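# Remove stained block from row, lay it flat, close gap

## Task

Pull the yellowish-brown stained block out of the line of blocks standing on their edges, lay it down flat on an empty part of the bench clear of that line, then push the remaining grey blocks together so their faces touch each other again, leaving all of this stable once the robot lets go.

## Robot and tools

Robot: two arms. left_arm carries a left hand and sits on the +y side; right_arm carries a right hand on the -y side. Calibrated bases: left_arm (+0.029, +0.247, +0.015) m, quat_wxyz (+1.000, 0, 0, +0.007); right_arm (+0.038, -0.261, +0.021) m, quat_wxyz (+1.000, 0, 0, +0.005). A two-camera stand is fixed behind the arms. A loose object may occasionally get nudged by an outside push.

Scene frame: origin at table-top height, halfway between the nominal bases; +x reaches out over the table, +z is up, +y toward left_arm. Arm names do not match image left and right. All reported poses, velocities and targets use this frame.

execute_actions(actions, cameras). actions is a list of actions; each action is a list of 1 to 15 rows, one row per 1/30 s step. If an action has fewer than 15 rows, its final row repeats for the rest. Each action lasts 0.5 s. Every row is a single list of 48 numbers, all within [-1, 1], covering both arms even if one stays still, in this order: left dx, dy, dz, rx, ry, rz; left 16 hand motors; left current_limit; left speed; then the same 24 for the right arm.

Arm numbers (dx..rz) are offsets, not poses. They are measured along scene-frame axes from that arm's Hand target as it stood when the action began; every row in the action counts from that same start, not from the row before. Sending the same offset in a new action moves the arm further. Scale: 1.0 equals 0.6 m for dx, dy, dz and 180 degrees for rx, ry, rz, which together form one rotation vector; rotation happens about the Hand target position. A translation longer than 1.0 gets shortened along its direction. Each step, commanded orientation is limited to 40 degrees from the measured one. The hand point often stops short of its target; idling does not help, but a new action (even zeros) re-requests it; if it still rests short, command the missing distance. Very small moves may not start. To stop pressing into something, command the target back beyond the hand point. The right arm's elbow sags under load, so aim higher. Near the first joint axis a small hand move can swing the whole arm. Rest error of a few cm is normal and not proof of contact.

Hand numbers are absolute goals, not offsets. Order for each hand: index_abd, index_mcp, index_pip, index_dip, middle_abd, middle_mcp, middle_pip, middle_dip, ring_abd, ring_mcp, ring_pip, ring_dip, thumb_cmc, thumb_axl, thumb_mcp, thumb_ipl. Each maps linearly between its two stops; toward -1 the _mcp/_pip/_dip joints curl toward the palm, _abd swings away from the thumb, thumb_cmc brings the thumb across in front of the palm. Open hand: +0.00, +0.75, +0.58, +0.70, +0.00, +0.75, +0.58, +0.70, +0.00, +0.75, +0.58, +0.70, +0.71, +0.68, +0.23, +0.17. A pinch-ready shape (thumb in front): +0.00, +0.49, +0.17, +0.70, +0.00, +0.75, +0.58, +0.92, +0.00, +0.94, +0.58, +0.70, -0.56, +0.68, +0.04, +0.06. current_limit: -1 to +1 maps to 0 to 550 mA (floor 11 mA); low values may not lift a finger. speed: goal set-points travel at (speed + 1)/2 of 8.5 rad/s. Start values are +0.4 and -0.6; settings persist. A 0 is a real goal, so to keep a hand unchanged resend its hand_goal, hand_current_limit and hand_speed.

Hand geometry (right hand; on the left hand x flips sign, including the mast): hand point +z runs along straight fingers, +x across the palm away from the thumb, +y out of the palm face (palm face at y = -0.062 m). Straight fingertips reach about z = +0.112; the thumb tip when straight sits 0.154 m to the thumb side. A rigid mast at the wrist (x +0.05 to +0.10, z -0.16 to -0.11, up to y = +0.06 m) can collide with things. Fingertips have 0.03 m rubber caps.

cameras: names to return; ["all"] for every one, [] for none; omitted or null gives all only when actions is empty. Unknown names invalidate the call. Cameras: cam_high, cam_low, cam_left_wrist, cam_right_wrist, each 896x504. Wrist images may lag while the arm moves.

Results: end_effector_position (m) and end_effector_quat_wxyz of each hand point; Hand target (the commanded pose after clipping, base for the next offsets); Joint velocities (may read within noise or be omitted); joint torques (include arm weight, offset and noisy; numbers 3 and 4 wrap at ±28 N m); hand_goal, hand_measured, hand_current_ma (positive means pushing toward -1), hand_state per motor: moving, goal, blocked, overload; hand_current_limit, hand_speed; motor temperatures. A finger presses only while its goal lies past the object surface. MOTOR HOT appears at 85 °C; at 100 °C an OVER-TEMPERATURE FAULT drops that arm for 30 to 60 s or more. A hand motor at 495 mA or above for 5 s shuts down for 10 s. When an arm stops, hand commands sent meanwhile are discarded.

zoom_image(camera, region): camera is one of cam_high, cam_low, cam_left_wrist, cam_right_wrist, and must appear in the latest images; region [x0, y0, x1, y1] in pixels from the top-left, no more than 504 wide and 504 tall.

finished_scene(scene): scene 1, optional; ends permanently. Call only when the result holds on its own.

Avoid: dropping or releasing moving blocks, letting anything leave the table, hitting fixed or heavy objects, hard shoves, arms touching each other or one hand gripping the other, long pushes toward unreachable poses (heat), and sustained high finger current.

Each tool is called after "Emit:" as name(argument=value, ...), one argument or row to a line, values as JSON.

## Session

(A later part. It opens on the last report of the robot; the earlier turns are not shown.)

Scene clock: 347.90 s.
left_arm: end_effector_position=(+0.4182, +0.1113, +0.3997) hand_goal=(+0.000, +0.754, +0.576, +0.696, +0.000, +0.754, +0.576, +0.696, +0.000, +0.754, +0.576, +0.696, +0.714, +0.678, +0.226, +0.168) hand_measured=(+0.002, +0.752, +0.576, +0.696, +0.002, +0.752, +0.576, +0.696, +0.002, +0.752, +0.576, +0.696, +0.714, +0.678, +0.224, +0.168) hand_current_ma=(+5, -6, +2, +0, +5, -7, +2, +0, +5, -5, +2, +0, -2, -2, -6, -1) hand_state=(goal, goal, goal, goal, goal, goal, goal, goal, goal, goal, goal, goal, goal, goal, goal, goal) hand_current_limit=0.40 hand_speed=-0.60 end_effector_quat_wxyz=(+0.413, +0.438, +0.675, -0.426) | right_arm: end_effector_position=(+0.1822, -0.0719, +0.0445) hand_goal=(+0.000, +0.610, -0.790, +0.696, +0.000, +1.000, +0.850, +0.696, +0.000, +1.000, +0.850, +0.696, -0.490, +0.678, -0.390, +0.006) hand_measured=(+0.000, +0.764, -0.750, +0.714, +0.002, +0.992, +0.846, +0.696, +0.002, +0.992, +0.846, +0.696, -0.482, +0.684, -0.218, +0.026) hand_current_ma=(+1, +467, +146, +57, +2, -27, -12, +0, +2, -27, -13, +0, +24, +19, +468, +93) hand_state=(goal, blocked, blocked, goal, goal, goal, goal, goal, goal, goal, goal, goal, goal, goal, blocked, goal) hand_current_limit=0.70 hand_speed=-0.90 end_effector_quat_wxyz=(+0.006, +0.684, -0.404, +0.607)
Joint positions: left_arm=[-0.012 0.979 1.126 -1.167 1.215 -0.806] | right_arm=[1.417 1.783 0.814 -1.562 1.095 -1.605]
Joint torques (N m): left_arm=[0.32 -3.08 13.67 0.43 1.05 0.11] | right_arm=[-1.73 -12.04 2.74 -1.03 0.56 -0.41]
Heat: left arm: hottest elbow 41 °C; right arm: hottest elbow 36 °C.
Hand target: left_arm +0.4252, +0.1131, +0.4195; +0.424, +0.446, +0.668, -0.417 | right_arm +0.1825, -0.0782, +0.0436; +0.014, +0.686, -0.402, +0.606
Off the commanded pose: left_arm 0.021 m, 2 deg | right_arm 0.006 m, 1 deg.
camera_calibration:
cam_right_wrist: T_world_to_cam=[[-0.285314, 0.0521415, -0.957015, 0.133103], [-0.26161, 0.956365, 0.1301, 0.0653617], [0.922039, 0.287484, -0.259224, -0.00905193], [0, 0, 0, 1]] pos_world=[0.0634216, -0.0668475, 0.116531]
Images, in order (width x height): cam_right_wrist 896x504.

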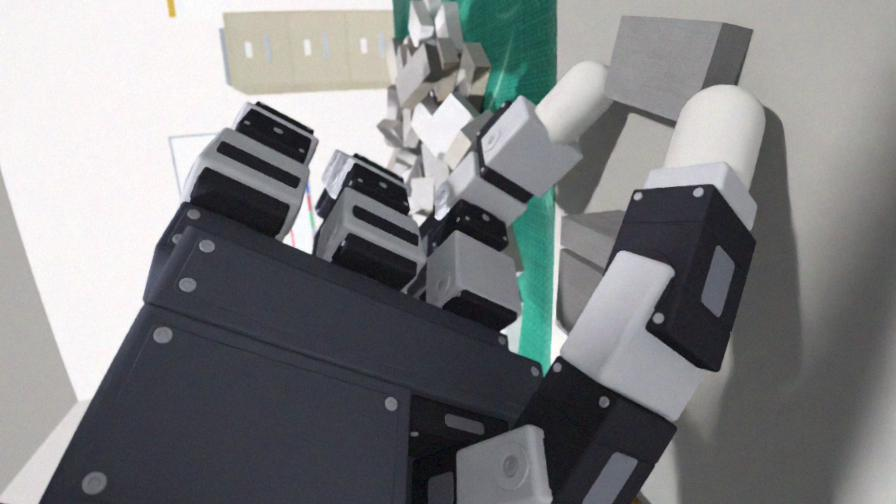

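Emit:
execute_actions(
  actions=[
    [[0,0,0,0,0,0,0,0.754,0.576,0.696,0,0.754,0.576,0.696,0,0.754,0.576,0.696,0.714,0.678,0.226,0.168,0.4,-0.6,0,-0.022,0.009,0.04,0,0,0,0.61,-0.79,0.696,0,1,0.85,0.696,0,1,0.85,0.696,-0.49,0.678,-0.39,0.005,0.7,-0.9]],
  ],
  cameras=["cam_right_wrist"],
)

Scene clock: 349.30 s.
left_arm: end_effector_position=(+0.4182, +0.1113, +0.3997) hand_goal=(+0.000, +0.754, +0.576, +0.696, +0.000, +0.754, +0.576, +0.696, +0.000, +0.754, +0.576, +0.696, +0.714, +0.678, +0.226, +0.168) hand_measured=(+0.002, +0.752, +0.576, +0.696, +0.002, +0.752, +0.576, +0.696, +0.002, +0.752, +0.576, +0.696, +0.714, +0.678, +0.224, +0.168) hand_current_ma=(+5, -6, +2, +0, +5, -7, +2, +0, +5, -5, +2, +0, -2, -2, -6, -1) hand_state=(goal, goal, goal, goal, goal, goal, goal, goal, goal, goal, goal, goal, goal, goal, goal, goal) hand_current_limit=0.40 hand_speed=-0.60 end_effector_quat_wxyz=(+0.413, +0.438, +0.675, -0.426) | right_arm: end_effector_position=(+0.1823, -0.0852, +0.0498) hand_goal=(+0.000, +0.610, -0.790, +0.696, +0.000, +1.000, +0.850, +0.696, +0.000, +1.000, +0.850, +0.696, -0.490, +0.678, -0.390, +0.006) hand_measured=(+0.000, +0.760, -0.750, +0.714, +0.002, +0.992, +0.846, +0.696, +0.002, +0.992, +0.846, +0.696, -0.482, +0.684, -0.218, +0.026) hand_current_ma=(+1, +468, +152, +60, +2, -27, -12, +0, +2, -27, -13, +0, +28, +22, +467, +97) hand_state=(goal, blocked, blocked, goal, goal, goal, goal, goal, goal, goal, goal, goal, goal, goal, blocked, blocked) hand_current_limit=0.70 hand_speed=-0.90 end_effector_quat_wxyz=(-0.035, +0.684, -0.441, +0.580)
Joint positions: left_arm=[-0.012 0.979 1.126 -1.167 1.215 -0.806] | right_arm=[1.402 1.639 0.728 -1.452 1.092 -1.656]
Joint torques (N m): left_arm=[0.26 -3.14 13.68 0.44 1.05 0.11] | right_arm=[-1.73 -10.81 3.32 -0.81 0.78 -0.39]
Heat: left arm: hottest elbow 41 °C; right arm: hottest elbow 36 °C.
Hand target: left_arm +0.4252, +0.1131, +0.4195; +0.424, +0.446, +0.668, -0.417 | right_arm +0.1825, -0.0914, +0.0490; -0.029, +0.686, -0.440, +0.579
Off the commanded pose: left_arm 0.021 m, 2 deg | right_arm 0.006 m, 1 deg.
camera_calibration:
cam_right_wrist: T_world_to_cam=[[-0.286414, 0.170184, -0.94287, 0.148379], [-0.260082, 0.933337, 0.247468, 0.0693294], [0.92213, 0.316102, -0.223059, -0.00335146], [0, 0, 0, 1]] pos_world=[0.0636196, -0.0889, 0.121998]
Images, in order (width x height): cam_right_wrist 896x504.

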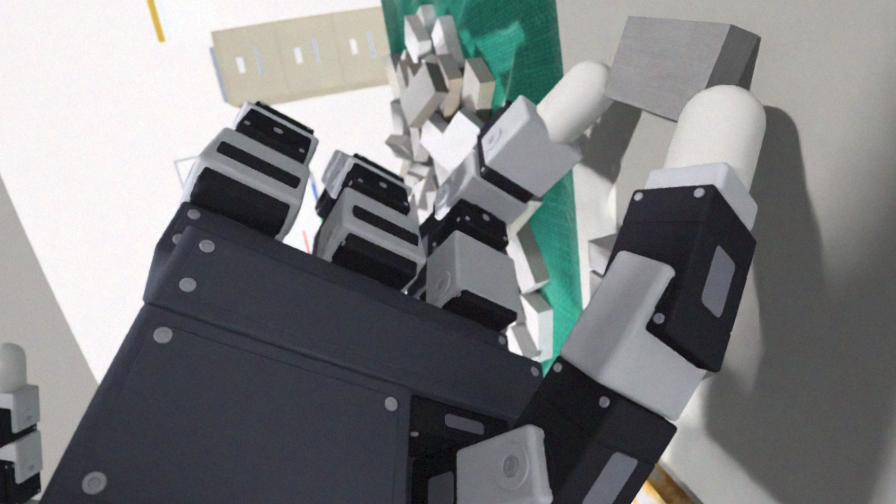

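Emit:
execute_actions(
  actions=[
    [[0,0,0,0,0,0,0,0.754,0.576,0.696,0,0.754,0.576,0.696,0,0.754,0.576,0.696,0.714,0.678,0.226,0.168,0.4,-0.6,0,-0.016,0.002,0.05,0,0,0,0.61,-0.79,0.696,0,1,0.85,0.696,0,1,0.85,0.696,-0.49,0.678,-0.39,0.005,0.7,-0.9]],
  ],
  cameras=["cam_right_wrist"],
)

Scene clock: 350.70 s.
left_arm: end_effector_position=(+0.4182, +0.1113, +0.3997) hand_goal=(+0.000, +0.754, +0.576, +0.696, +0.000, +0.754, +0.576, +0.696, +0.000, +0.754, +0.576, +0.696, +0.714, +0.678, +0.226, +0.168) hand_measured=(+0.002, +0.752, +0.576, +0.696, +0.002, +0.752, +0.576, +0.696, +0.002, +0.752, +0.576, +0.696, +0.714, +0.678, +0.224, +0.168) hand_current_ma=(+5, -6, +2, +0, +5, -7, +2, +0, +5, -5, +2, +0, -2, -2, -6, -1) hand_state=(goal, goal, goal, goal, goal, goal, goal, goal, goal, goal, goal, goal, goal, goal, goal, goal) hand_current_limit=0.40 hand_speed=-0.60 end_effector_quat_wxyz=(+0.413, +0.438, +0.675, -0.426) | right_arm: end_effector_position=(+0.1827, -0.0946, +0.0518) hand_goal=(+0.000, +0.610, -0.790, +0.696, +0.000, +1.000, +0.850, +0.696, +0.000, +1.000, +0.850, +0.696, -0.490, +0.678, -0.390, +0.006) hand_measured=(+0.000, +0.760, -0.748, +0.714, +0.002, +0.992, +0.846, +0.696, +0.002, +0.992, +0.846, +0.696, -0.482, +0.684, -0.218, +0.026) hand_current_ma=(+1, +468, +155, +62, +2, -27, -12, +0, +2, -27, -13, +0, +28, +22, +467, +99) hand_state=(goal, blocked, blocked, goal, goal, goal, goal, goal, goal, goal, goal, goal, goal, goal, blocked, blocked) hand_current_limit=0.70 hand_speed=-0.90 end_effector_quat_wxyz=(-0.089, +0.679, -0.485, +0.544)
Joint positions: left_arm=[-0.012 0.979 1.126 -1.167 1.215 -0.806] | right_arm=[1.383 1.471 0.636 -1.313 1.084 -1.724]
Joint torques (N m): left_arm=[0.32 -3.19 13.68 0.43 1.05 0.1] | right_arm=[-1.73 -9.05 4.05 -0.49 0.88 -0.38]
Heat: left arm: hottest elbow 41 °C; right arm: hottest elbow 36 °C.
Hand target: left_arm +0.4252, +0.1131, +0.4195; +0.424, +0.446, +0.668, -0.417 | right_arm +0.1825, -0.1011, +0.0502; -0.082, +0.682, -0.484, +0.543
Off the commanded pose: left_arm 0.021 m, 2 deg | right_arm 0.007 m, 1 deg.
camera_calibration:
cam_right_wrist: T_world_to_cam=[[-0.286613, 0.314394, -0.904992, 0.163715], [-0.261059, 0.883247, 0.389517, 0.0659325], [0.921793, 0.347896, -0.171074, 0.0000163969], [0, 0, 0, 1]] pos_world=[0.0641198, -0.109711, 0.122481]
Images, in order (width x height): cam_right_wrist 896x504.

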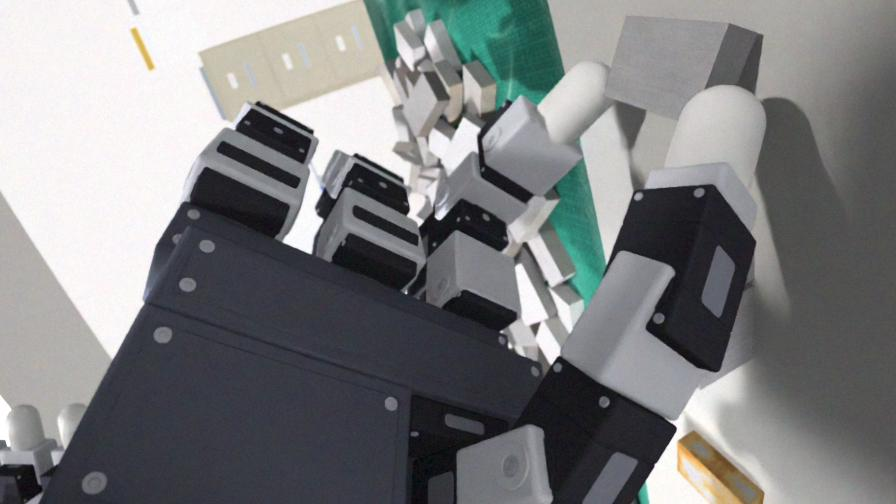

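Emit:
execute_actions(
  actions=[
    [[0,0,0,0,0,0,0,0.754,0.576,0.696,0,0.754,0.576,0.696,0,0.754,0.576,0.696,0.714,0.678,0.226,0.168,0.4,-0.6,0,-0.013,0.001,0.05,0,0,0,0.61,-0.79,0.696,0,1,0.85,0.696,0,1,0.85,0.696,-0.49,0.678,-0.39,0.005,0.7,-0.9]],
  ],
  cameras=["cam_right_wrist","cam_left_wrist"],
)

Scene clock: 352.03 s.
left_arm: end_effector_position=(+0.4182, +0.1113, +0.3997) hand_goal=(+0.000, +0.754, +0.576, +0.696, +0.000, +0.754, +0.576, +0.696, +0.000, +0.754, +0.576, +0.696, +0.714, +0.678, +0.226, +0.168) hand_measured=(+0.002, +0.752, +0.576, +0.696, +0.002, +0.752, +0.576, +0.696, +0.002, +0.752, +0.576, +0.696, +0.714, +0.678, +0.224, +0.168) hand_current_ma=(+5, -6, +2, +0, +5, -7, +2, +0, +5, -5, +2, +0, -2, -2, -6, -1) hand_state=(goal, goal, goal, goal, goal, goal, goal, goal, goal, goal, goal, goal, goal, goal, goal, goal) hand_current_limit=0.40 hand_speed=-0.60 end_effector_quat_wxyz=(+0.413, +0.438, +0.675, -0.426) | right_arm: end_effector_position=(+0.1828, -0.1025, +0.0532) hand_goal=(+0.000, +0.610, -0.790, +0.696, +0.000, +1.000, +0.850, +0.696, +0.000, +1.000, +0.850, +0.696, -0.490, +0.678, -0.390, +0.006) hand_measured=(+0.000, +0.758, -0.748, +0.714, +0.002, +0.992, +0.846, +0.696, +0.002, +0.992, +0.846, +0.696, -0.482, +0.684, -0.218, +0.026) hand_current_ma=(+1, +468, +158, +63, +2, -27, -12, +0, +2, -27, -13, +0, +28, +22, +467, +100) hand_state=(goal, blocked, blocked, goal, goal, goal, goal, goal, goal, goal, goal, goal, goal, goal, blocked, blocked) hand_current_limit=0.70 hand_speed=-0.90 end_effector_quat_wxyz=(-0.141, +0.670, -0.526, +0.504)
Joint positions: left_arm=[-0.012 0.979 1.126 -1.167 1.215 -0.806] | right_arm=[1.359 1.295 0.545 -1.18 1.067 -1.798]
Joint torques (N m): left_arm=[0.38 -3.19 13.7 0.43 1.05 0.1] | right_arm=[-1.73 -7.24 4.9 -0.16 1 -0.35]
Heat: left arm: hottest elbow 41 °C; right arm: hottest elbow 35 °C.
Hand target: left_arm +0.4252, +0.1131, +0.4195; +0.424, +0.446, +0.668, -0.417 | right_arm +0.1825, -0.1089, +0.0508; -0.136, +0.673, -0.525, +0.503
Off the commanded pose: left_arm 0.021 m, 2 deg | right_arm 0.007 m, 1 deg.
camera_calibration:
cam_left_wrist: T_world_to_cam=[[-0.36973, -0.32096, 0.871943, -0.196197], [-0.747672, 0.659919, -0.0741209, 0.221958], [-0.551622, -0.679332, -0.483965, 0.624447], [0, 0, 0, 1]] pos_world=[0.43787, 0.214761, 0.489734]
cam_right_wrist: T_world_to_cam=[[-0.287863, 0.451951, -0.844319, 0.178629], [-0.260198, 0.811562, 0.523129, 0.0577128], [0.921646, 0.37028, -0.116022, 0.00229969], [0, 0, 0, 1]] pos_world=[0.064318, -0.128421, 0.120895]
Images, in order (width x height): cam_left_wrist 896x504, cam_right_wrist 896x504.

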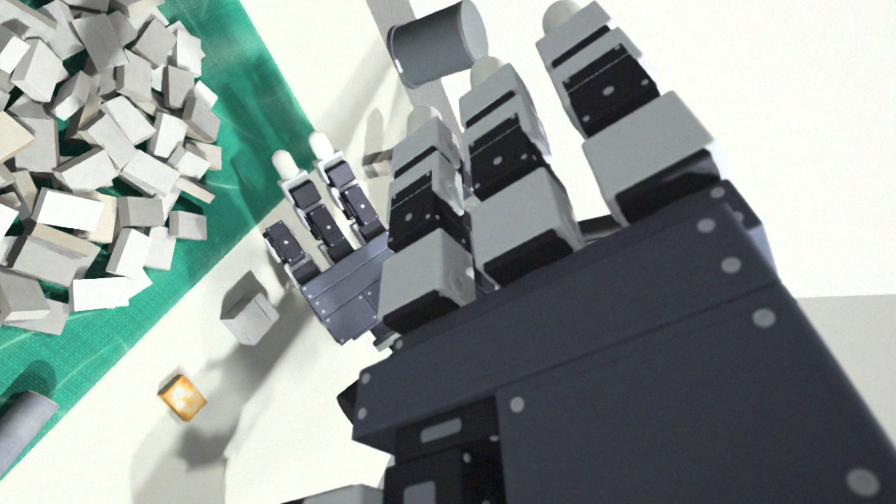

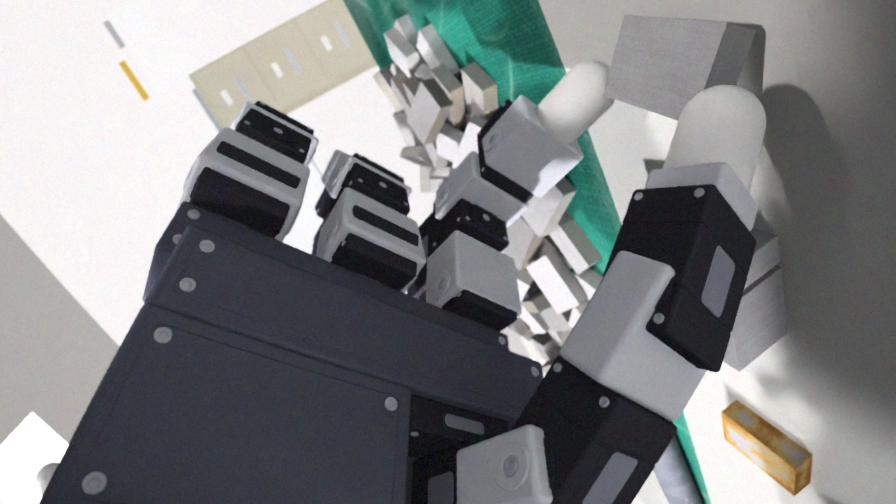

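Emit:
execute_actions(
  actions=[
    [[0,0,0,0,0,0,0,0.754,0.576,0.696,0,0.754,0.576,0.696,0,0.754,0.576,0.696,0.714,0.678,0.226,0.168,0.4,-0.6,0,-0.011,0,0.05,0,0,0,0.61,-0.79,0.696,0,1,0.85,0.696,0,1,0.85,0.696,-0.49,0.678,-0.39,0.005,0.7,-0.9]],
    [[0,0,0,0,0,0,0,0.754,0.576,0.696,0,0.754,0.576,0.696,0,0.754,0.576,0.696,0.714,0.678,0.226,0.168,0.4,-0.6,0,-0.011,-0.002,0.05,0,0,0,0.61,-0.79,0.696,0,1,0.85,0.696,0,1,0.85,0.696,-0.49,0.678,-0.39,0.005,0.7,-0.9]],
  ],
  cameras=["cam_right_wrist","cam_left_wrist"],
)

Scene clock: 354.10 s.
left_arm: end_effector_position=(+0.4182, +0.1113, +0.3997) hand_goal=(+0.000, +0.754, +0.576, +0.696, +0.000, +0.754, +0.576, +0.696, +0.000, +0.754, +0.576, +0.696, +0.714, +0.678, +0.226, +0.168) hand_measured=(+0.002, +0.752, +0.576, +0.696, +0.002, +0.752, +0.576, +0.696, +0.002, +0.752, +0.576, +0.696, +0.714, +0.678, +0.224, +0.168) hand_current_ma=(+5, -6, +2, +0, +5, -7, +2, +0, +5, -5, +2, +0, -2, -2, -6, -1) hand_state=(goal, goal, goal, goal, goal, goal, goal, goal, goal, goal, goal, goal, goal, goal, goal, goal) hand_current_limit=0.40 hand_speed=-0.60 end_effector_quat_wxyz=(+0.413, +0.438, +0.675, -0.426) | right_arm: end_effector_position=(+0.1826, -0.1169, +0.0538) hand_goal=(+0.000, +0.610, -0.790, +0.696, +0.000, +1.000, +0.850, +0.696, +0.000, +1.000, +0.850, +0.696, -0.490, +0.678, -0.390, +0.006) hand_measured=(+0.000, +0.758, -0.748, +0.714, +0.002, +0.992, +0.846, +0.696, +0.002, +0.992, +0.846, +0.696, -0.484, +0.684, -0.218, +0.028) hand_current_ma=(+1, +468, +160, +64, +2, -27, -12, +0, +2, -27, -13, +0, +15, +21, +468, +104) hand_state=(goal, blocked, blocked, goal, goal, goal, goal, goal, goal, goal, goal, goal, goal, goal, blocked, blocked) hand_current_limit=0.70 hand_speed=-0.90 end_effector_quat_wxyz=(-0.243, +0.641, -0.598, +0.415)
Joint positions: left_arm=[-0.012 0.979 1.126 -1.167 1.215 -0.806] | right_arm=[1.283 0.903 0.365 -0.946 1.001 -1.965]
Joint torques (N m): left_arm=[0.38 -3.08 13.68 0.43 1.05 0.11] | right_arm=[-1.79 -3.31 6.67 0.76 1.04 -0.3]
Heat: left arm: hottest elbow 41 °C; right arm: hottest elbow 35 °C.
Hand target: left_arm +0.4252, +0.1131, +0.4195; +0.424, +0.446, +0.668, -0.417 | right_arm +0.1825, -0.1221, +0.0496; -0.239, +0.644, -0.597, +0.415
Off the commanded pose: left_arm 0.021 m, 2 deg | right_arm 0.007 m, 0 deg.
camera_calibration:
cam_left_wrist: T_world_to_cam=[[-0.36973, -0.32096, 0.871943, -0.196197], [-0.747672, 0.659919, -0.0741209, 0.221958], [-0.551622, -0.679332, -0.483965, 0.624447], [0, 0, 0, 1]] pos_world=[0.43787, 0.214761, 0.489734]
cam_right_wrist: T_world_to_cam=[[-0.291209, 0.688378, -0.664329, 0.20414], [-0.258089, 0.612146, 0.74744, 0.0333253], [0.921188, 0.389117, -0.000599466, 0.00394609], [0, 0, 0, 1]] pos_world=[0.0644132, -0.162461, 0.11071]
Images, in order (width x height): cam_left_wrist 896x504, cam_right_wrist 896x504.

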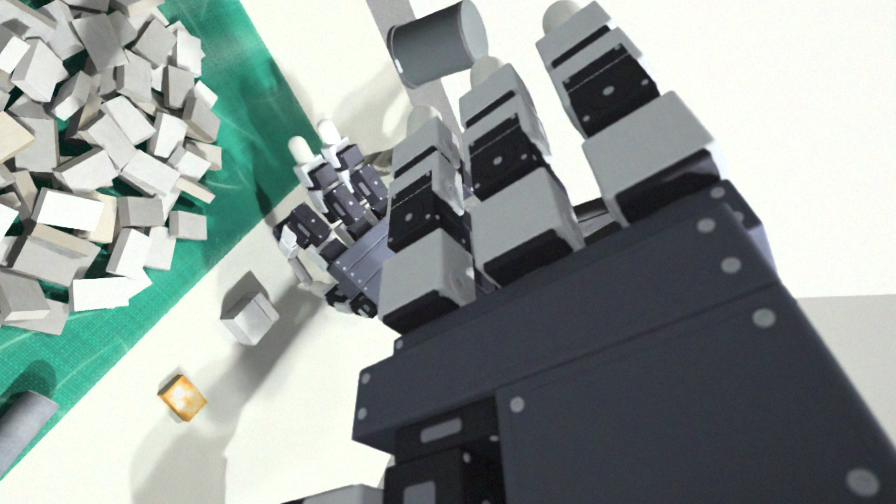

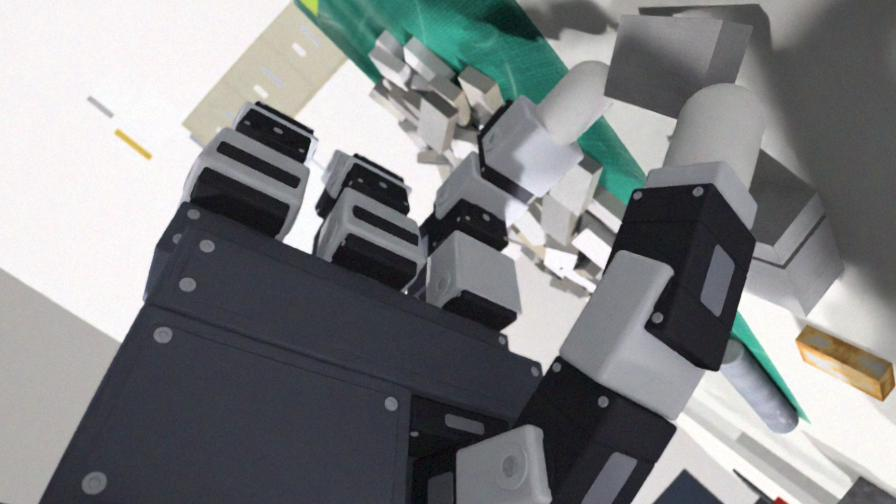

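Emit:
execute_actions(
  actions=[
    [[0,0,0,0,0,0,0,0.754,0.576,0.696,0,0.754,0.576,0.696,0,0.754,0.576,0.696,0.714,0.678,0.226,0.168,0.4,-0.6,0,-0.001,-0.004,0.05,0,0,0,0.61,-0.79,0.696,0,1,0.85,0.696,0,1,0.85,0.696,-0.49,0.678,-0.39,0.005,0.7,-0.9]],
    [[0,0,0,0,0,0,0,0.754,0.576,0.696,0,0.754,0.576,0.696,0,0.754,0.576,0.696,0.714,0.678,0.226,0.168,0.4,-0.6,0,0,-0.004,0.04,0,0,0,0.61,-0.79,0.696,0,1,0.85,0.696,0,1,0.85,0.696,-0.49,0.678,-0.39,0.005,0.7,-0.9]],
  ],
  cameras=["cam_right_wrist","cam_left_wrist"],
)

Scene clock: 356.47 s.
left_arm: end_effector_position=(+0.4182, +0.1113, +0.3997) hand_goal=(+0.000, +0.754, +0.576, +0.696, +0.000, +0.754, +0.576, +0.696, +0.000, +0.754, +0.576, +0.696, +0.714, +0.678, +0.226, +0.168) hand_measured=(+0.002, +0.752, +0.576, +0.696, +0.002, +0.752, +0.576, +0.696, +0.002, +0.752, +0.576, +0.696, +0.714, +0.678, +0.224, +0.168) hand_current_ma=(+5, -6, +2, +0, +5, -7, +2, +0, +5, -5, +2, +0, -2, -2, -6, -1) hand_state=(goal, goal, goal, goal, goal, goal, goal, goal, goal, goal, goal, goal, goal, goal, goal, goal) hand_current_limit=0.40 hand_speed=-0.60 end_effector_quat_wxyz=(+0.413, +0.438, +0.675, -0.426) | right_arm: end_effector_position=(+0.1807, -0.1142, +0.0521) hand_goal=(+0.000, +0.610, -0.790, +0.696, +0.000, +1.000, +0.850, +0.696, +0.000, +1.000, +0.850, +0.696, -0.490, +0.678, -0.390, +0.006) hand_measured=(+0.000, +0.754, -0.744, +0.716, +0.002, +0.992, +0.846, +0.696, +0.002, +0.992, +0.846, +0.696, -0.490, +0.680, -0.218, +0.032) hand_current_ma=(+1, +468, +173, +70, +2, -27, -12, +0, +2, -27, -13, +0, +2, +9, +468, +126) hand_state=(goal, blocked, blocked, blocked, goal, goal, goal, goal, goal, goal, goal, goal, goal, goal, blocked, blocked) hand_current_limit=0.70 hand_speed=-0.90 end_effector_quat_wxyz=(-0.305, +0.611, -0.640, +0.352)
Joint positions: left_arm=[-0.012 0.979 1.126 -1.167 1.215 -0.806] | right_arm=[1.236 0.682 0.274 -0.843 0.933 -2.012]
Joint torques (N m): left_arm=[0.26 -3.14 13.68 0.43 1.06 0.11] | right_arm=[-1.85 -1.61 7.75 1.4 0.99 -0.23]
Heat: left arm: hottest elbow 41 °C; right arm: hottest elbow 35 °C.
Hand target: left_arm +0.4252, +0.1131, +0.4195; +0.424, +0.446, +0.668, -0.417 | right_arm +0.1817, -0.1163, +0.0488; -0.307, +0.610, -0.641, +0.351
Off the commanded pose: left_arm 0.021 m, 2 deg | right_arm 0.004 m, 0 deg.
led back after a hold (right arm): the arm was led back toward your command in small steps, so it may still be short of it.
pose unreachable (right arm): on one or more control steps of this call, first in action 0 (counted from 0), this arm could not follow its commanded pose, so it was not sent that pose on those steps. It may still have moved: this result reports where it is.
cause: moving toward the commanded pose would bring two parts of the arm too close to each other (joints 2 (shoulder) to 6 (wrist roll) lie between them).
camera_calibration:
cam_left_wrist: T_world_to_cam=[[-0.36973, -0.32096, 0.871943, -0.196197], [-0.747672, 0.659919, -0.0741209, 0.221958], [-0.551622, -0.679332, -0.483965, 0.624447], [0, 0, 0, 1]] pos_world=[0.43787, 0.214761, 0.489734]
cam_right_wrist: T_world_to_cam=[[-0.286048, 0.811533, -0.5095, 0.205642], [-0.253778, 0.44857, 0.856961, 0.00717275], [0.923999, 0.374432, 0.0776366, -0.00148645], [0, 0, 0, 1]] pos_world=[0.0620174, -0.169546, 0.0987434]
Images, in order (width x height): cam_left_wrist 896x504, cam_right_wrist 896x504.

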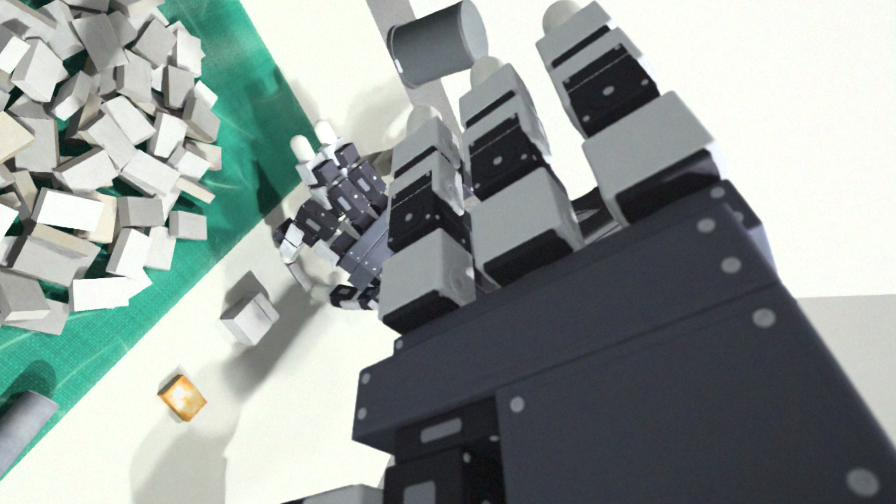

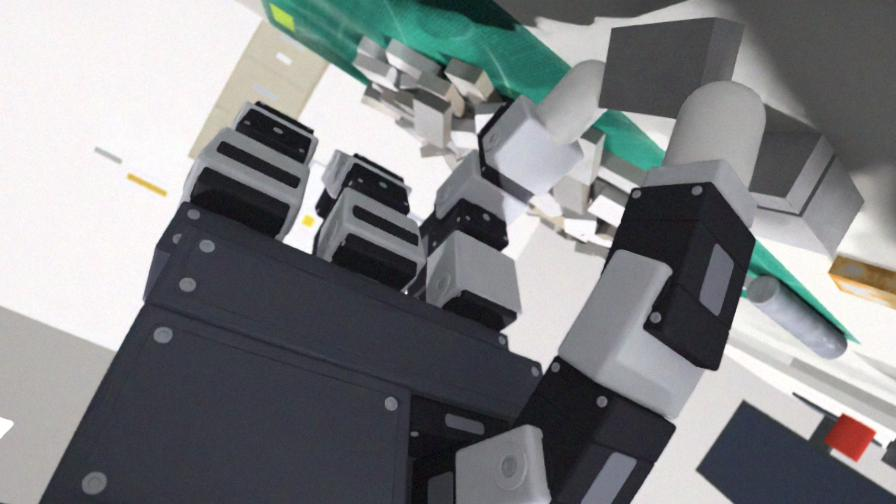

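Emit:
execute_actions(
  actions=[
    [[0,0,0,0,0,0,0,0.754,0.576,0.696,0,0.754,0.576,0.696,0,0.754,0.576,0.696,0.714,0.678,0.226,0.168,0.4,-0.6,0,0.02,0.002,0,0,0,0,0.61,-0.79,0.696,0,1,0.85,0.696,0,1,0.85,0.696,-0.49,0.678,-0.39,0.005,0.7,-0.9]],
    [[0,0,0,0,0,0,0,0.754,0.576,0.696,0,0.754,0.576,0.696,0,0.754,0.576,0.696,0.714,0.678,0.226,0.168,0.4,-0.6,0,0.02,0,0.01,0,0,0,0.61,-0.79,0.696,0,1,0.85,0.696,0,1,0.85,0.696,-0.49,0.678,-0.39,0.005,0.7,-0.9]],
  ],
  cameras=["cam_right_wrist","cam_left_wrist"],
)

Scene clock: 358.03 s.
left_arm: end_effector_position=(+0.4182, +0.1113, +0.3997) hand_goal=(+0.000, +0.754, +0.576, +0.696, +0.000, +0.754, +0.576, +0.696, +0.000, +0.754, +0.576, +0.696, +0.714, +0.678, +0.226, +0.168) hand_measured=(+0.002, +0.752, +0.576, +0.696, +0.002, +0.752, +0.576, +0.696, +0.002, +0.752, +0.576, +0.696, +0.714, +0.678, +0.224, +0.168) hand_current_ma=(+5, -6, +2, +0, +5, -7, +2, +0, +5, -5, +2, +0, -2, -2, -6, -1) hand_state=(goal, goal, goal, goal, goal, goal, goal, goal, goal, goal, goal, goal, goal, goal, goal, goal) hand_current_limit=0.40 hand_speed=-0.60 end_effector_quat_wxyz=(+0.413, +0.438, +0.675, -0.426) | right_arm: end_effector_position=(+0.1801, -0.1051, +0.0430) hand_goal=(+0.000, +0.610, -0.790, +0.696, +0.000, +1.000, +0.850, +0.696, +0.000, +1.000, +0.850, +0.696, -0.490, +0.678, -0.390, +0.006) hand_measured=(+0.000, +0.754, -0.744, +0.716, +0.002, +0.992, +0.846, +0.696, +0.002, +0.992, +0.846, +0.696, -0.490, +0.680, -0.218, +0.032) hand_current_ma=(+1, +467, +173, +68, +2, -27, -12, +0, +2, -28, -13, +0, +1, +9, +468, +127) hand_state=(goal, blocked, blocked, goal, goal, goal, goal, goal, goal, goal, goal, goal, goal, goal, blocked, blocked) hand_current_limit=0.70 hand_speed=-0.90 end_effector_quat_wxyz=(-0.305, +0.610, -0.642, +0.351)
Joint positions: left_arm=[-0.012 0.979 1.126 -1.167 1.215 -0.806] | right_arm=[1.256 0.759 0.274 -0.795 0.937 -1.972]
Joint torques (N m): left_arm=[0.26 -3.14 13.65 0.44 1.06 0.11] | right_arm=[-0.5 -0.62 9.83 1.13 0.9 0.01]
Heat: left arm: hottest elbow 41 °C; right arm: hottest elbow 36 °C.
Hand target: left_arm +0.4252, +0.1131, +0.4195; +0.424, +0.446, +0.668, -0.417 | right_arm +0.1817, -0.0923, +0.0500; -0.317, +0.605, -0.646, +0.341
Off the commanded pose: left_arm 0.021 m, 2 deg | right_arm 0.015 m, 2 deg.
camera_calibration:
cam_left_wrist: T_world_to_cam=[[-0.36973, -0.32096, 0.871943, -0.196197], [-0.747672, 0.659919, -0.0741209, 0.221958], [-0.551622, -0.679332, -0.483965, 0.624447], [0, 0, 0, 1]] pos_world=[0.43787, 0.214761, 0.489734]
cam_right_wrist: T_world_to_cam=[[-0.283754, 0.814627, -0.505832, 0.19333], [-0.249228, 0.446731, 0.859254, 0.0096452], [0.925942, 0.369884, 0.076266, -0.00448832], [0, 0, 0, 1]] pos_world=[0.0614181, -0.160141, 0.0898475]
Images, in order (width x height): cam_left_wrist 896x504, cam_right_wrist 896x504.

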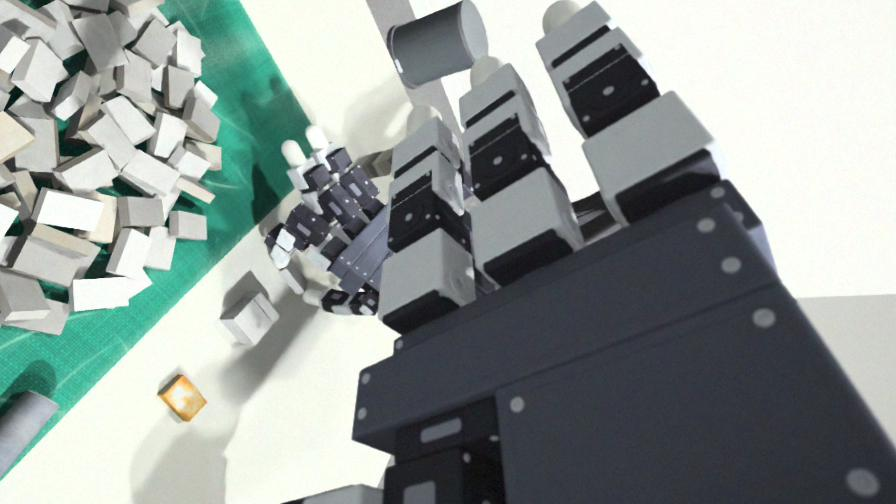

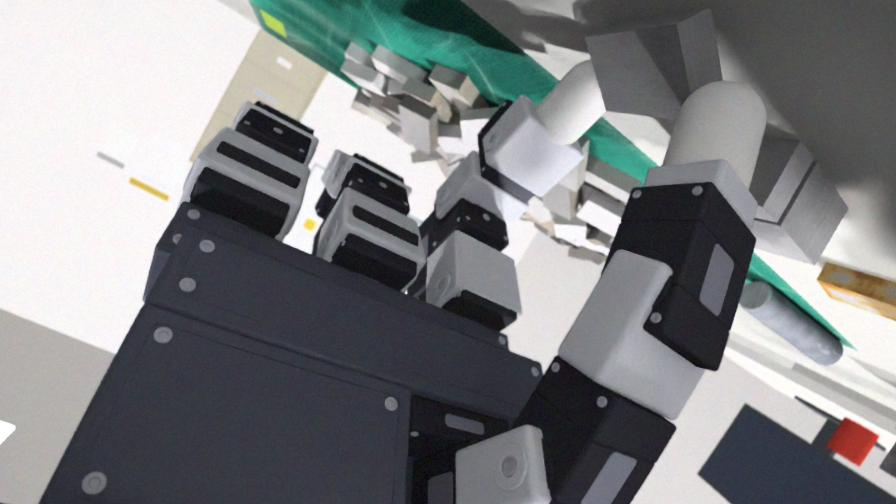

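Emit:
zoom_image(
  camera="cam_right_wrist",
  region=[540, 0, 896, 260],
)

Emit:
zoom_image(
  camera="cam_left_wrist",
  region=[200, 200, 400, 360],
)

Scaled by 1.416 from the camera's 896x504 image, which has a finer 1280x720 frame.

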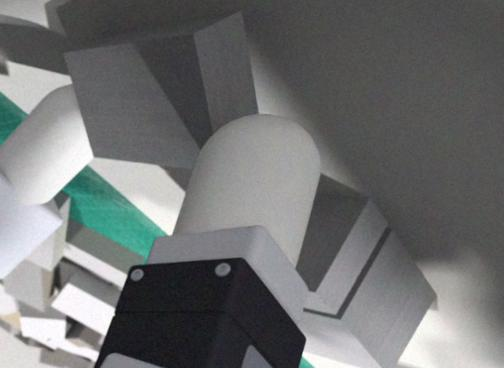

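Scaled by 2.520 from the camera's 896x504 image, which has a finer 1280x720 frame.

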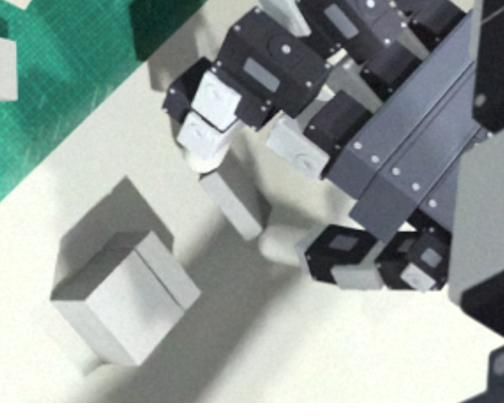

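Emit:
execute_actions(
  actions=[
    [[0,0,0,0,0,0,0,0.754,0.576,0.696,0,0.754,0.576,0.696,0,0.754,0.576,0.696,0.714,0.678,0.226,0.168,0.4,-0.6,0,0.01,0.004,-0.05,0,0,0,0.61,-0.79,0.696,0,1,0.85,0.696,0,1,0.85,0.696,-0.49,0.678,-0.39,0.005,0.7,-0.9]],
    [[0,0,0,0,0,0,0,0.754,0.576,0.696,0,0.754,0.576,0.696,0,0.754,0.576,0.696,0.714,0.678,0.226,0.168,0.4,-0.6,0,0.01,0.003,-0.05,0,0,0,0.61,-0.79,0.696,0,1,0.85,0.696,0,1,0.85,0.696,-0.49,0.678,-0.39,0.005,0.7,-0.9]],
  ],
  cameras=["cam_right_wrist"],
)

Scene clock: 365.63 s.
left_arm: end_effector_position=(+0.4182, +0.1113, +0.3997) hand_goal=(+0.000, +0.754, +0.576, +0.696, +0.000, +0.754, +0.576, +0.696, +0.000, +0.754, +0.576, +0.696, +0.714, +0.678, +0.226, +0.168) hand_measured=(+0.002, +0.752, +0.576, +0.696, +0.002, +0.752, +0.576, +0.696, +0.002, +0.752, +0.576, +0.696, +0.714, +0.678, +0.224, +0.168) hand_current_ma=(+5, -6, +2, +0, +5, -7, +2, +0, +5, -5, +2, +0, -2, -2, -6, -1) hand_state=(goal, goal, goal, goal, goal, goal, goal, goal, goal, goal, goal, goal, goal, goal, goal, goal) hand_current_limit=0.40 hand_speed=-0.60 end_effector_quat_wxyz=(+0.413, +0.438, +0.675, -0.426) | right_arm: end_effector_position=(+0.1782, -0.1034, +0.0411) hand_goal=(+0.000, +0.610, -0.790, +0.696, +0.000, +1.000, +0.850, +0.696, +0.000, +1.000, +0.850, +0.696, -0.490, +0.678, -0.390, +0.006) hand_measured=(-0.002, +0.752, -0.748, +0.714, +0.002, +0.990, +0.846, +0.696, +0.002, +0.990, +0.846, +0.696, -0.488, +0.680, -0.218, +0.036) hand_current_ma=(-4, +467, +159, +64, +2, -31, -12, +0, +2, -31, -13, +0, +6, +8, +468, +155) hand_state=(goal, blocked, blocked, goal, goal, goal, goal, goal, goal, goal, goal, goal, goal, goal, blocked, blocked) hand_current_limit=0.70 hand_speed=-0.90 end_effector_quat_wxyz=(-0.201, +0.654, -0.578, +0.445)
Joint positions: left_arm=[-0.012 0.979 1.126 -1.167 1.215 -0.806] | right_arm=[1.337 1.128 0.438 -1.004 1.016 -1.849]
Joint torques (N m): left_arm=[0.32 -3.08 13.68 0.43 1.05 0.11] | right_arm=[-0.44 -3.96 10.36 -0.62 1.34 0.03]
Heat: left arm: hottest elbow 41 °C; right arm: hottest elbow 37 °C.
Hand target: left_arm +0.4252, +0.1131, +0.4195; +0.424, +0.446, +0.668, -0.417 | right_arm +0.1817, -0.0802, +0.0543; -0.218, +0.647, -0.585, +0.438
Off the commanded pose: left_arm 0.021 m, 2 deg | right_arm 0.027 m, 2 deg.
camera_calibration:
cam_right_wrist: T_world_to_cam=[[-0.294291, 0.61224, -0.733863, 0.180686], [-0.244073, 0.694259, 0.677077, 0.0422791], [0.924024, 0.378374, -0.0548828, 0.00345214], [0, 0, 0, 1]] pos_world=[0.0603037, -0.141282, 0.104162]
Images, in order (width x height): cam_right_wrist 896x504.

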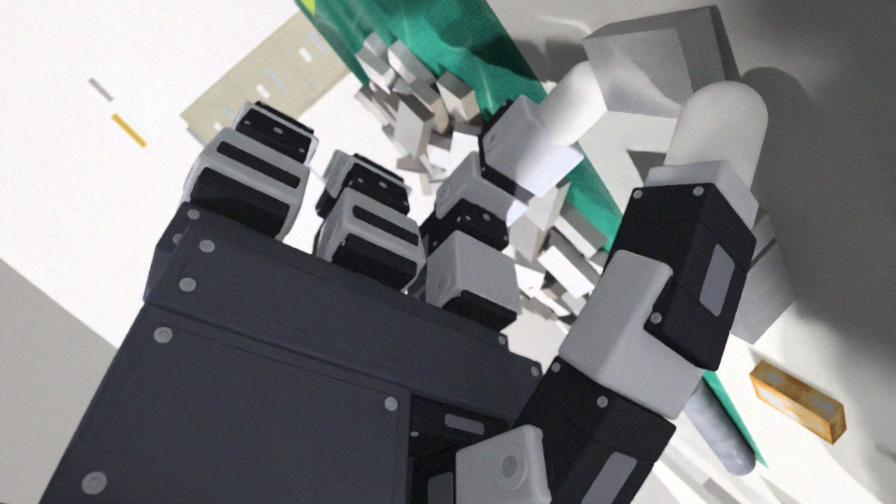

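Emit:
execute_actions(
  actions=[
    [[0,0,0,0,0,0,0,0.754,0.576,0.696,0,0.754,0.576,0.696,0,0.754,0.576,0.696,0.714,0.678,0.226,0.168,0.4,-0.6,0,0.006,0,-0.05,0,0,0,0.61,-0.79,0.696,0,1,0.85,0.696,0,1,0.85,0.696,-0.49,0.678,-0.39,0.005,0.7,-0.9]],
    [[0,0,0,0,0,0,0,0.754,0.576,0.696,0,0.754,0.576,0.696,0,0.754,0.576,0.696,0.714,0.678,0.226,0.168,0.4,-0.6,0,0.006,0,-0.05,0,0,0,0.61,-0.79,0.696,0,1,0.85,0.696,0,1,0.85,0.696,-0.49,0.678,-0.39,0.005,0.7,-0.9]],
  ],
  cameras=["cam_right_wrist"],
)

Scene clock: 367.63 s.
left_arm: end_effector_position=(+0.4182, +0.1113, +0.3997) hand_goal=(+0.000, +0.754, +0.576, +0.696, +0.000, +0.754, +0.576, +0.696, +0.000, +0.754, +0.576, +0.696, +0.714, +0.678, +0.226, +0.168) hand_measured=(+0.002, +0.752, +0.576, +0.696, +0.002, +0.752, +0.576, +0.696, +0.002, +0.752, +0.576, +0.696, +0.714, +0.678, +0.224, +0.168) hand_current_ma=(+5, -6, +2, +0, +5, -7, +2, +0, +5, -5, +2, +0, -2, -2, -6, -1) hand_state=(goal, goal, goal, goal, goal, goal, goal, goal, goal, goal, goal, goal, goal, goal, goal, goal) hand_current_limit=0.40 hand_speed=-0.60 end_effector_quat_wxyz=(+0.413, +0.438, +0.675, -0.426) | right_arm: end_effector_position=(+0.1801, -0.0902, +0.0491) hand_goal=(+0.000, +0.610, -0.790, +0.696, +0.000, +1.000, +0.850, +0.696, +0.000, +1.000, +0.850, +0.696, -0.490, +0.678, -0.390, +0.006) hand_measured=(-0.002, +0.608, -0.784, +0.698, +0.002, +0.990, +0.846, +0.696, +0.002, +0.990, +0.846, +0.696, -0.490, +0.678, -0.384, +0.010) hand_current_ma=(-4, -3, +14, +7, +2, -31, -12, +0, +2, -31, -13, +0, +2, +1, +20, +11) hand_state=(goal, goal, goal, goal, goal, goal, goal, goal, goal, goal, goal, goal, goal, goal, goal, goal) hand_current_limit=0.70 hand_speed=-0.90 end_effector_quat_wxyz=(-0.104, +0.676, -0.505, +0.526)
Joint positions: left_arm=[-0.012 0.979 1.126 -1.167 1.215 -0.806] | right_arm=[1.382 1.437 0.623 -1.271 1.062 -1.732]
Joint torques (N m): left_arm=[0.32 -3.14 13.7 0.42 1.06 0.11] | right_arm=[-0.44 -6.95 8.14 -1.47 1.18 -0.01]
Heat: left arm: hottest elbow 41 °C; right arm: hottest elbow 37 °C.
Hand target: left_arm +0.4252, +0.1131, +0.4195; +0.424, +0.446, +0.668, -0.417 | right_arm +0.1818, -0.0730, +0.0543; -0.114, +0.673, -0.509, +0.524
Off the commanded pose: left_arm 0.021 m, 2 deg | right_arm 0.018 m, 1 deg.
camera_calibration:
cam_right_wrist: T_world_to_cam=[[-0.2926, 0.371064, -0.881304, 0.164205], [-0.247688, 0.860775, 0.444654, 0.055236], [0.9236, 0.348394, -0.159955, -0.000410881], [0, 0, 0, 1]] pos_world=[0.0621072, -0.108333, 0.120088]
Images, in order (width x height): cam_right_wrist 896x504.

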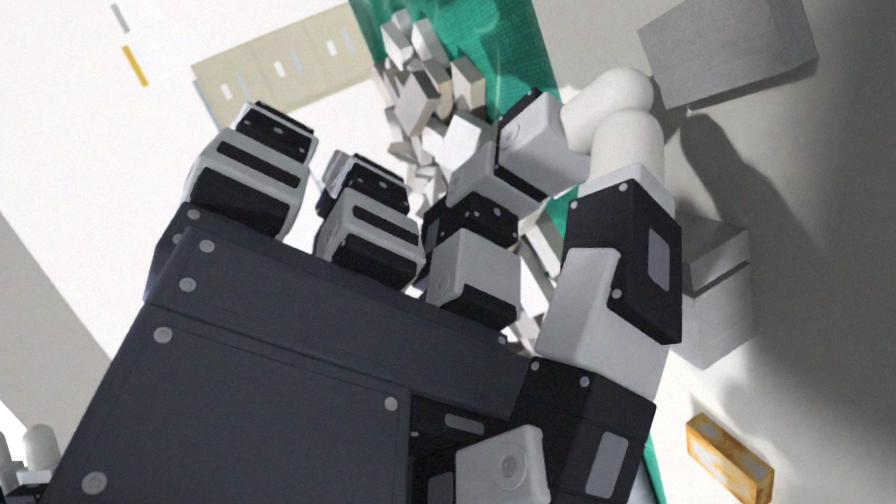

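Emit:
execute_actions(
  actions=[
    [[0,0,0,0,0,0,0,0.754,0.576,0.696,0,0.754,0.576,0.696,0,0.754,0.576,0.696,0.714,0.678,0.226,0.168,0.4,-0.6,0,0.002,0.012,-0.03,0,0,0,0.88,-0.79,0.696,0,1,0.85,0.696,0,1,0.85,0.696,-0.49,0.678,-0.16,0.005,0.7,-0.85]],
  ],
  cameras=["cam_right_wrist","cam_left_wrist"],
)

Scene clock: 369.33 s.
left_arm: end_effector_position=(+0.4182, +0.1113, +0.3997) hand_goal=(+0.000, +0.754, +0.576, +0.696, +0.000, +0.754, +0.576, +0.696, +0.000, +0.754, +0.576, +0.696, +0.714, +0.678, +0.226, +0.168) hand_measured=(+0.002, +0.752, +0.576, +0.696, +0.002, +0.752, +0.576, +0.696, +0.002, +0.752, +0.576, +0.696, +0.714, +0.678, +0.224, +0.168) hand_current_ma=(+5, -6, +2, +0, +5, -7, +2, +0, +5, -5, +2, +0, -2, -2, -6, -1) hand_state=(goal, goal, goal, goal, goal, goal, goal, goal, goal, goal, goal, goal, goal, goal, goal, goal) hand_current_limit=0.40 hand_speed=-0.60 end_effector_quat_wxyz=(+0.413, +0.438, +0.675, -0.426) | right_arm: end_effector_position=(+0.1805, -0.0880, +0.0573) hand_goal=(+0.000, +0.880, -0.790, +0.696, +0.000, +1.000, +0.850, +0.696, +0.000, +1.000, +0.850, +0.696, -0.490, +0.678, -0.160, +0.006) hand_measured=(-0.002, +0.868, -0.786, +0.698, +0.002, +0.990, +0.846, +0.696, +0.002, +0.990, +0.846, +0.696, -0.488, +0.678, -0.162, +0.008) hand_current_ma=(-3, -42, +11, +7, +2, -31, -12, +0, +2, -31, -13, +0, +4, +1, -5, +9) hand_state=(goal, goal, goal, goal, goal, goal, goal, goal, goal, goal, goal, goal, goal, goal, goal, goal) hand_current_limit=0.70 hand_speed=-0.85 end_effector_quat_wxyz=(-0.073, +0.680, -0.480, +0.549)
Joint positions: left_arm=[-0.012 0.979 1.126 -1.167 1.215 -0.806] | right_arm=[1.39 1.504 0.678 -1.377 1.07 -1.698]
Joint torques (N m): left_arm=[0.32 -3.19 13.7 0.43 1.05 0.11] | right_arm=[-0.44 -7.65 7.79 -1.7 1.1 -0.01]
Heat: left arm: hottest elbow 41 °C; right arm: hottest elbow 37 °C.
Hand target: left_arm +0.4252, +0.1131, +0.4195; +0.424, +0.446, +0.668, -0.417 | right_arm +0.1818, -0.0719, +0.0615; -0.082, +0.678, -0.484, +0.548
Off the commanded pose: left_arm 0.021 m, 2 deg | right_arm 0.017 m, 1 deg.
camera_calibration:
cam_left_wrist: T_world_to_cam=[[-0.36973, -0.32096, 0.871943, -0.196197], [-0.747672, 0.659919, -0.0741209, 0.221958], [-0.551622, -0.679332, -0.483965, 0.624447], [0, 0, 0, 1]] pos_world=[0.43787, 0.214761, 0.489734]
cam_right_wrist: T_world_to_cam=[[-0.292167, 0.289329, -0.911552, 0.165222], [-0.247145, 0.897923, 0.364216, 0.0574823], [0.923882, 0.331697, -0.190837, 0.0000771617], [0, 0, 0, 1]] pos_world=[0.0624075, -0.0994437, 0.129687]
Images, in order (width x height): cam_left_wrist 896x504, cam_right_wrist 896x504.

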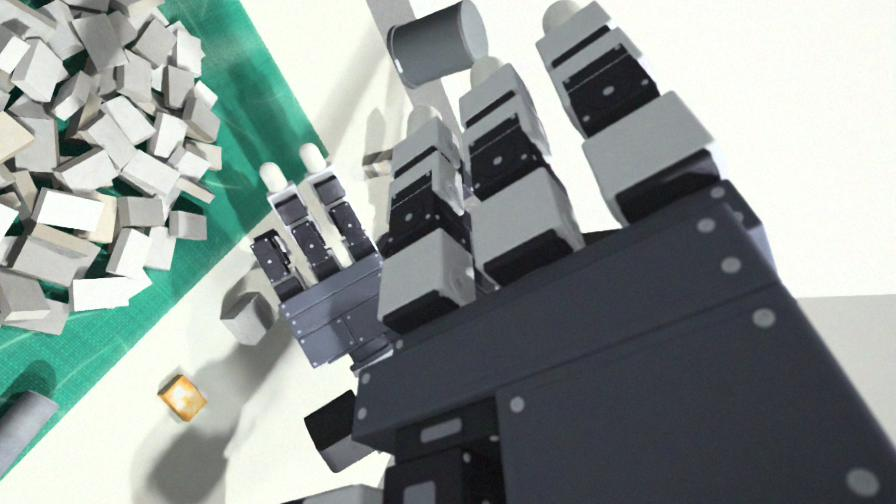

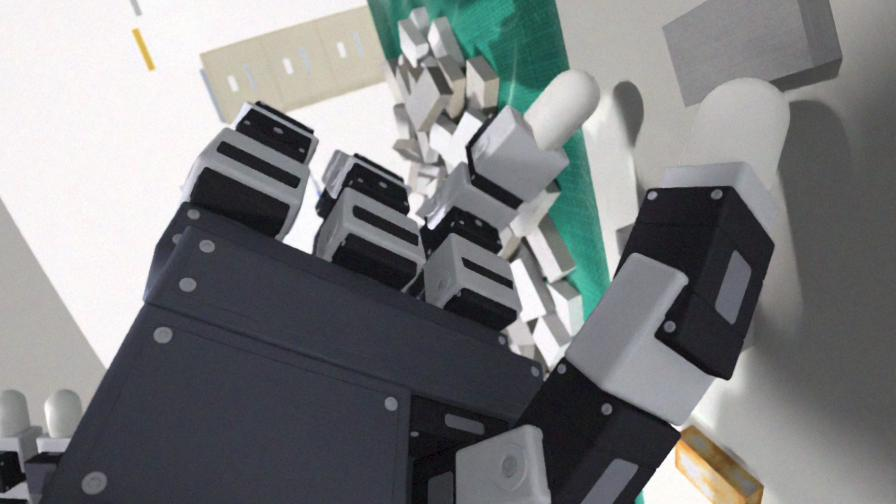

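Emit:
zoom_image(
  camera="cam_right_wrist",
  region=[600, 0, 896, 180],
)

Scaled by 1.703 from the camera's 896x504 image, which has a finer 1280x720 frame.

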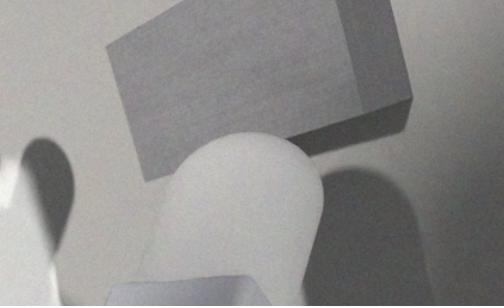

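Emit:
execute_actions(
  actions=[
    [[0,0,0,0,0,0,0,0.754,0.576,0.696,0,0.754,0.576,0.696,0,0.754,0.576,0.696,0.714,0.678,0.226,0.168,0.4,-0.6,-0.011,0,0.008,-0.037,-0.0063,0.0383,0,0.88,-0.79,0.696,0,1,0.85,0.696,0,1,0.85,0.696,-0.49,0.678,-0.16,0.005,0.7,-0.85]],
    [[0,0,0,0,0,0,0,0.754,0.576,0.696,0,0.754,0.576,0.696,0,0.754,0.576,0.696,0.714,0.678,0.226,0.168,0.4,-0.6,-0.011,0,0.004,-0.037,-0.0063,0.0383,0,0.88,-0.79,0.696,0,1,0.85,0.696,0,1,0.85,0.696,-0.49,0.678,-0.16,0.005,0.7,-0.85]],
  ],
  cameras=["cam_right_wrist","cam_left_wrist"],
)

Scene clock: 373.50 s.
left_arm: end_effector_position=(+0.4182, +0.1113, +0.3997) hand_goal=(+0.000, +0.754, +0.576, +0.696, +0.000, +0.754, +0.576, +0.696, +0.000, +0.754, +0.576, +0.696, +0.714, +0.678, +0.226, +0.168) hand_measured=(+0.002, +0.752, +0.576, +0.696, +0.002, +0.752, +0.576, +0.696, +0.002, +0.752, +0.576, +0.696, +0.714, +0.678, +0.224, +0.168) hand_current_ma=(+5, -6, +2, +0, +5, -7, +2, +0, +5, -5, +2, +0, -2, -2, -6, -1) hand_state=(goal, goal, goal, goal, goal, goal, goal, goal, goal, goal, goal, goal, goal, goal, goal, goal) hand_current_limit=0.40 hand_speed=-0.60 end_effector_quat_wxyz=(+0.413, +0.438, +0.675, -0.426) | right_arm: end_effector_position=(+0.1687, -0.0842, +0.0639) hand_goal=(+0.000, +0.880, -0.790, +0.696, +0.000, +1.000, +0.850, +0.696, +0.000, +1.000, +0.850, +0.696, -0.490, +0.678, -0.160, +0.006) hand_measured=(-0.002, +0.870, -0.786, +0.698, +0.002, +0.990, +0.846, +0.696, +0.002, +0.990, +0.846, +0.696, -0.488, +0.678, -0.162, +0.008) hand_current_ma=(-3, -35, +8, +6, +2, -31, -12, +0, +2, -31, -13, +0, +8, +1, -3, +8) hand_state=(goal, goal, goal, goal, goal, goal, goal, goal, goal, goal, goal, goal, goal, goal, goal, goal) hand_current_limit=0.70 hand_speed=-0.85 end_effector_quat_wxyz=(-0.078, +0.722, -0.336, +0.600)
Joint positions: left_arm=[-0.012 0.979 1.126 -1.167 1.215 -0.806] | right_arm=[1.542 1.596 0.678 -1.446 1.178 -1.744]
Joint torques (N m): left_arm=[0.26 -3.08 13.68 0.44 1.06 0.11] | right_arm=[-0.85 -8.53 6.78 -1.89 1.03 -0.35]
Heat: left arm: hottest elbow 41 °C; right arm: hottest elbow 37 °C.
Hand target: left_arm +0.4252, +0.1131, +0.4195; +0.424, +0.446, +0.668, -0.417 | right_arm +0.1686, -0.0719, +0.0687; -0.078, +0.725, -0.331, +0.599
Off the commanded pose: left_arm 0.021 m, 2 deg | right_arm 0.013 m, 1 deg.
camera_calibration:
cam_left_wrist: T_world_to_cam=[[-0.36973, -0.32096, 0.871943, -0.196197], [-0.747672, 0.659919, -0.0741209, 0.221958], [-0.551622, -0.679332, -0.483965, 0.624447], [0, 0, 0, 1]] pos_world=[0.43787, 0.214761, 0.489734]
cam_right_wrist: T_world_to_cam=[[-0.28329, 0.025801, -0.958687, 0.145947], [-0.470942, 0.867068, 0.162498, 0.096845], [0.83544, 0.49752, -0.233481, 0.0425332], [0, 0, 0, 1]] pos_world=[0.0514199, -0.108898, 0.134111]
Images, in order (width x height): cam_left_wrist 896x504, cam_right_wrist 896x504.

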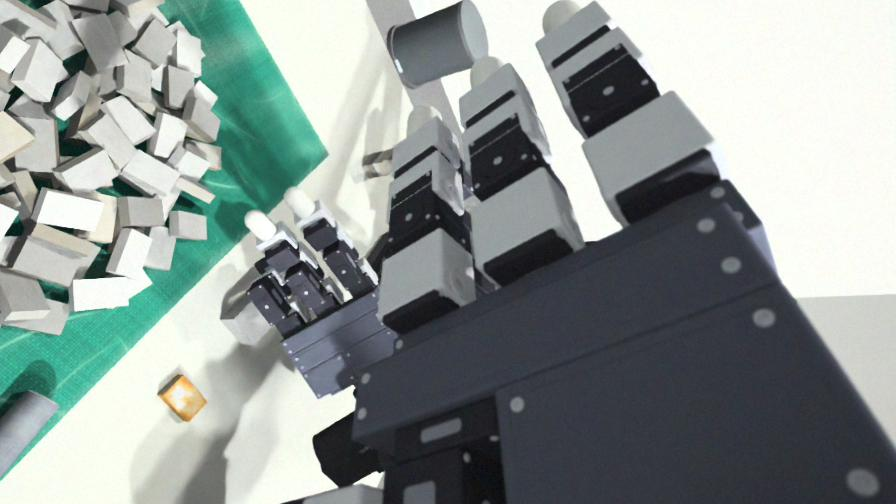

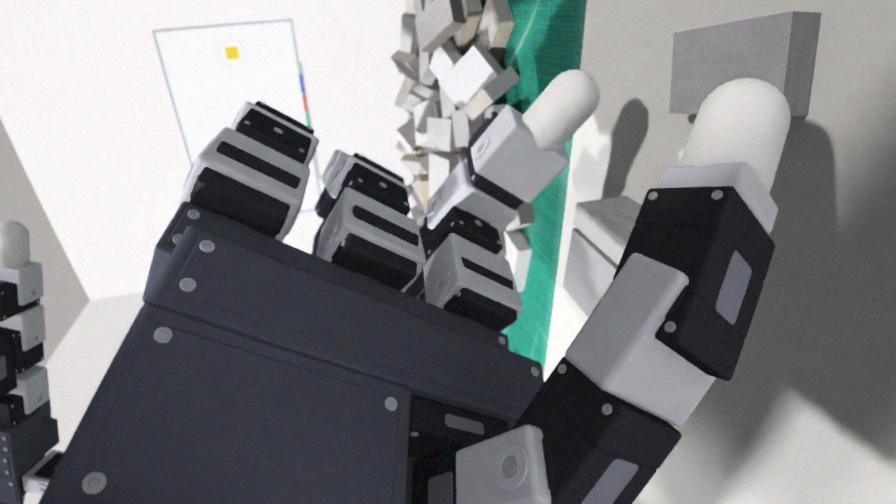

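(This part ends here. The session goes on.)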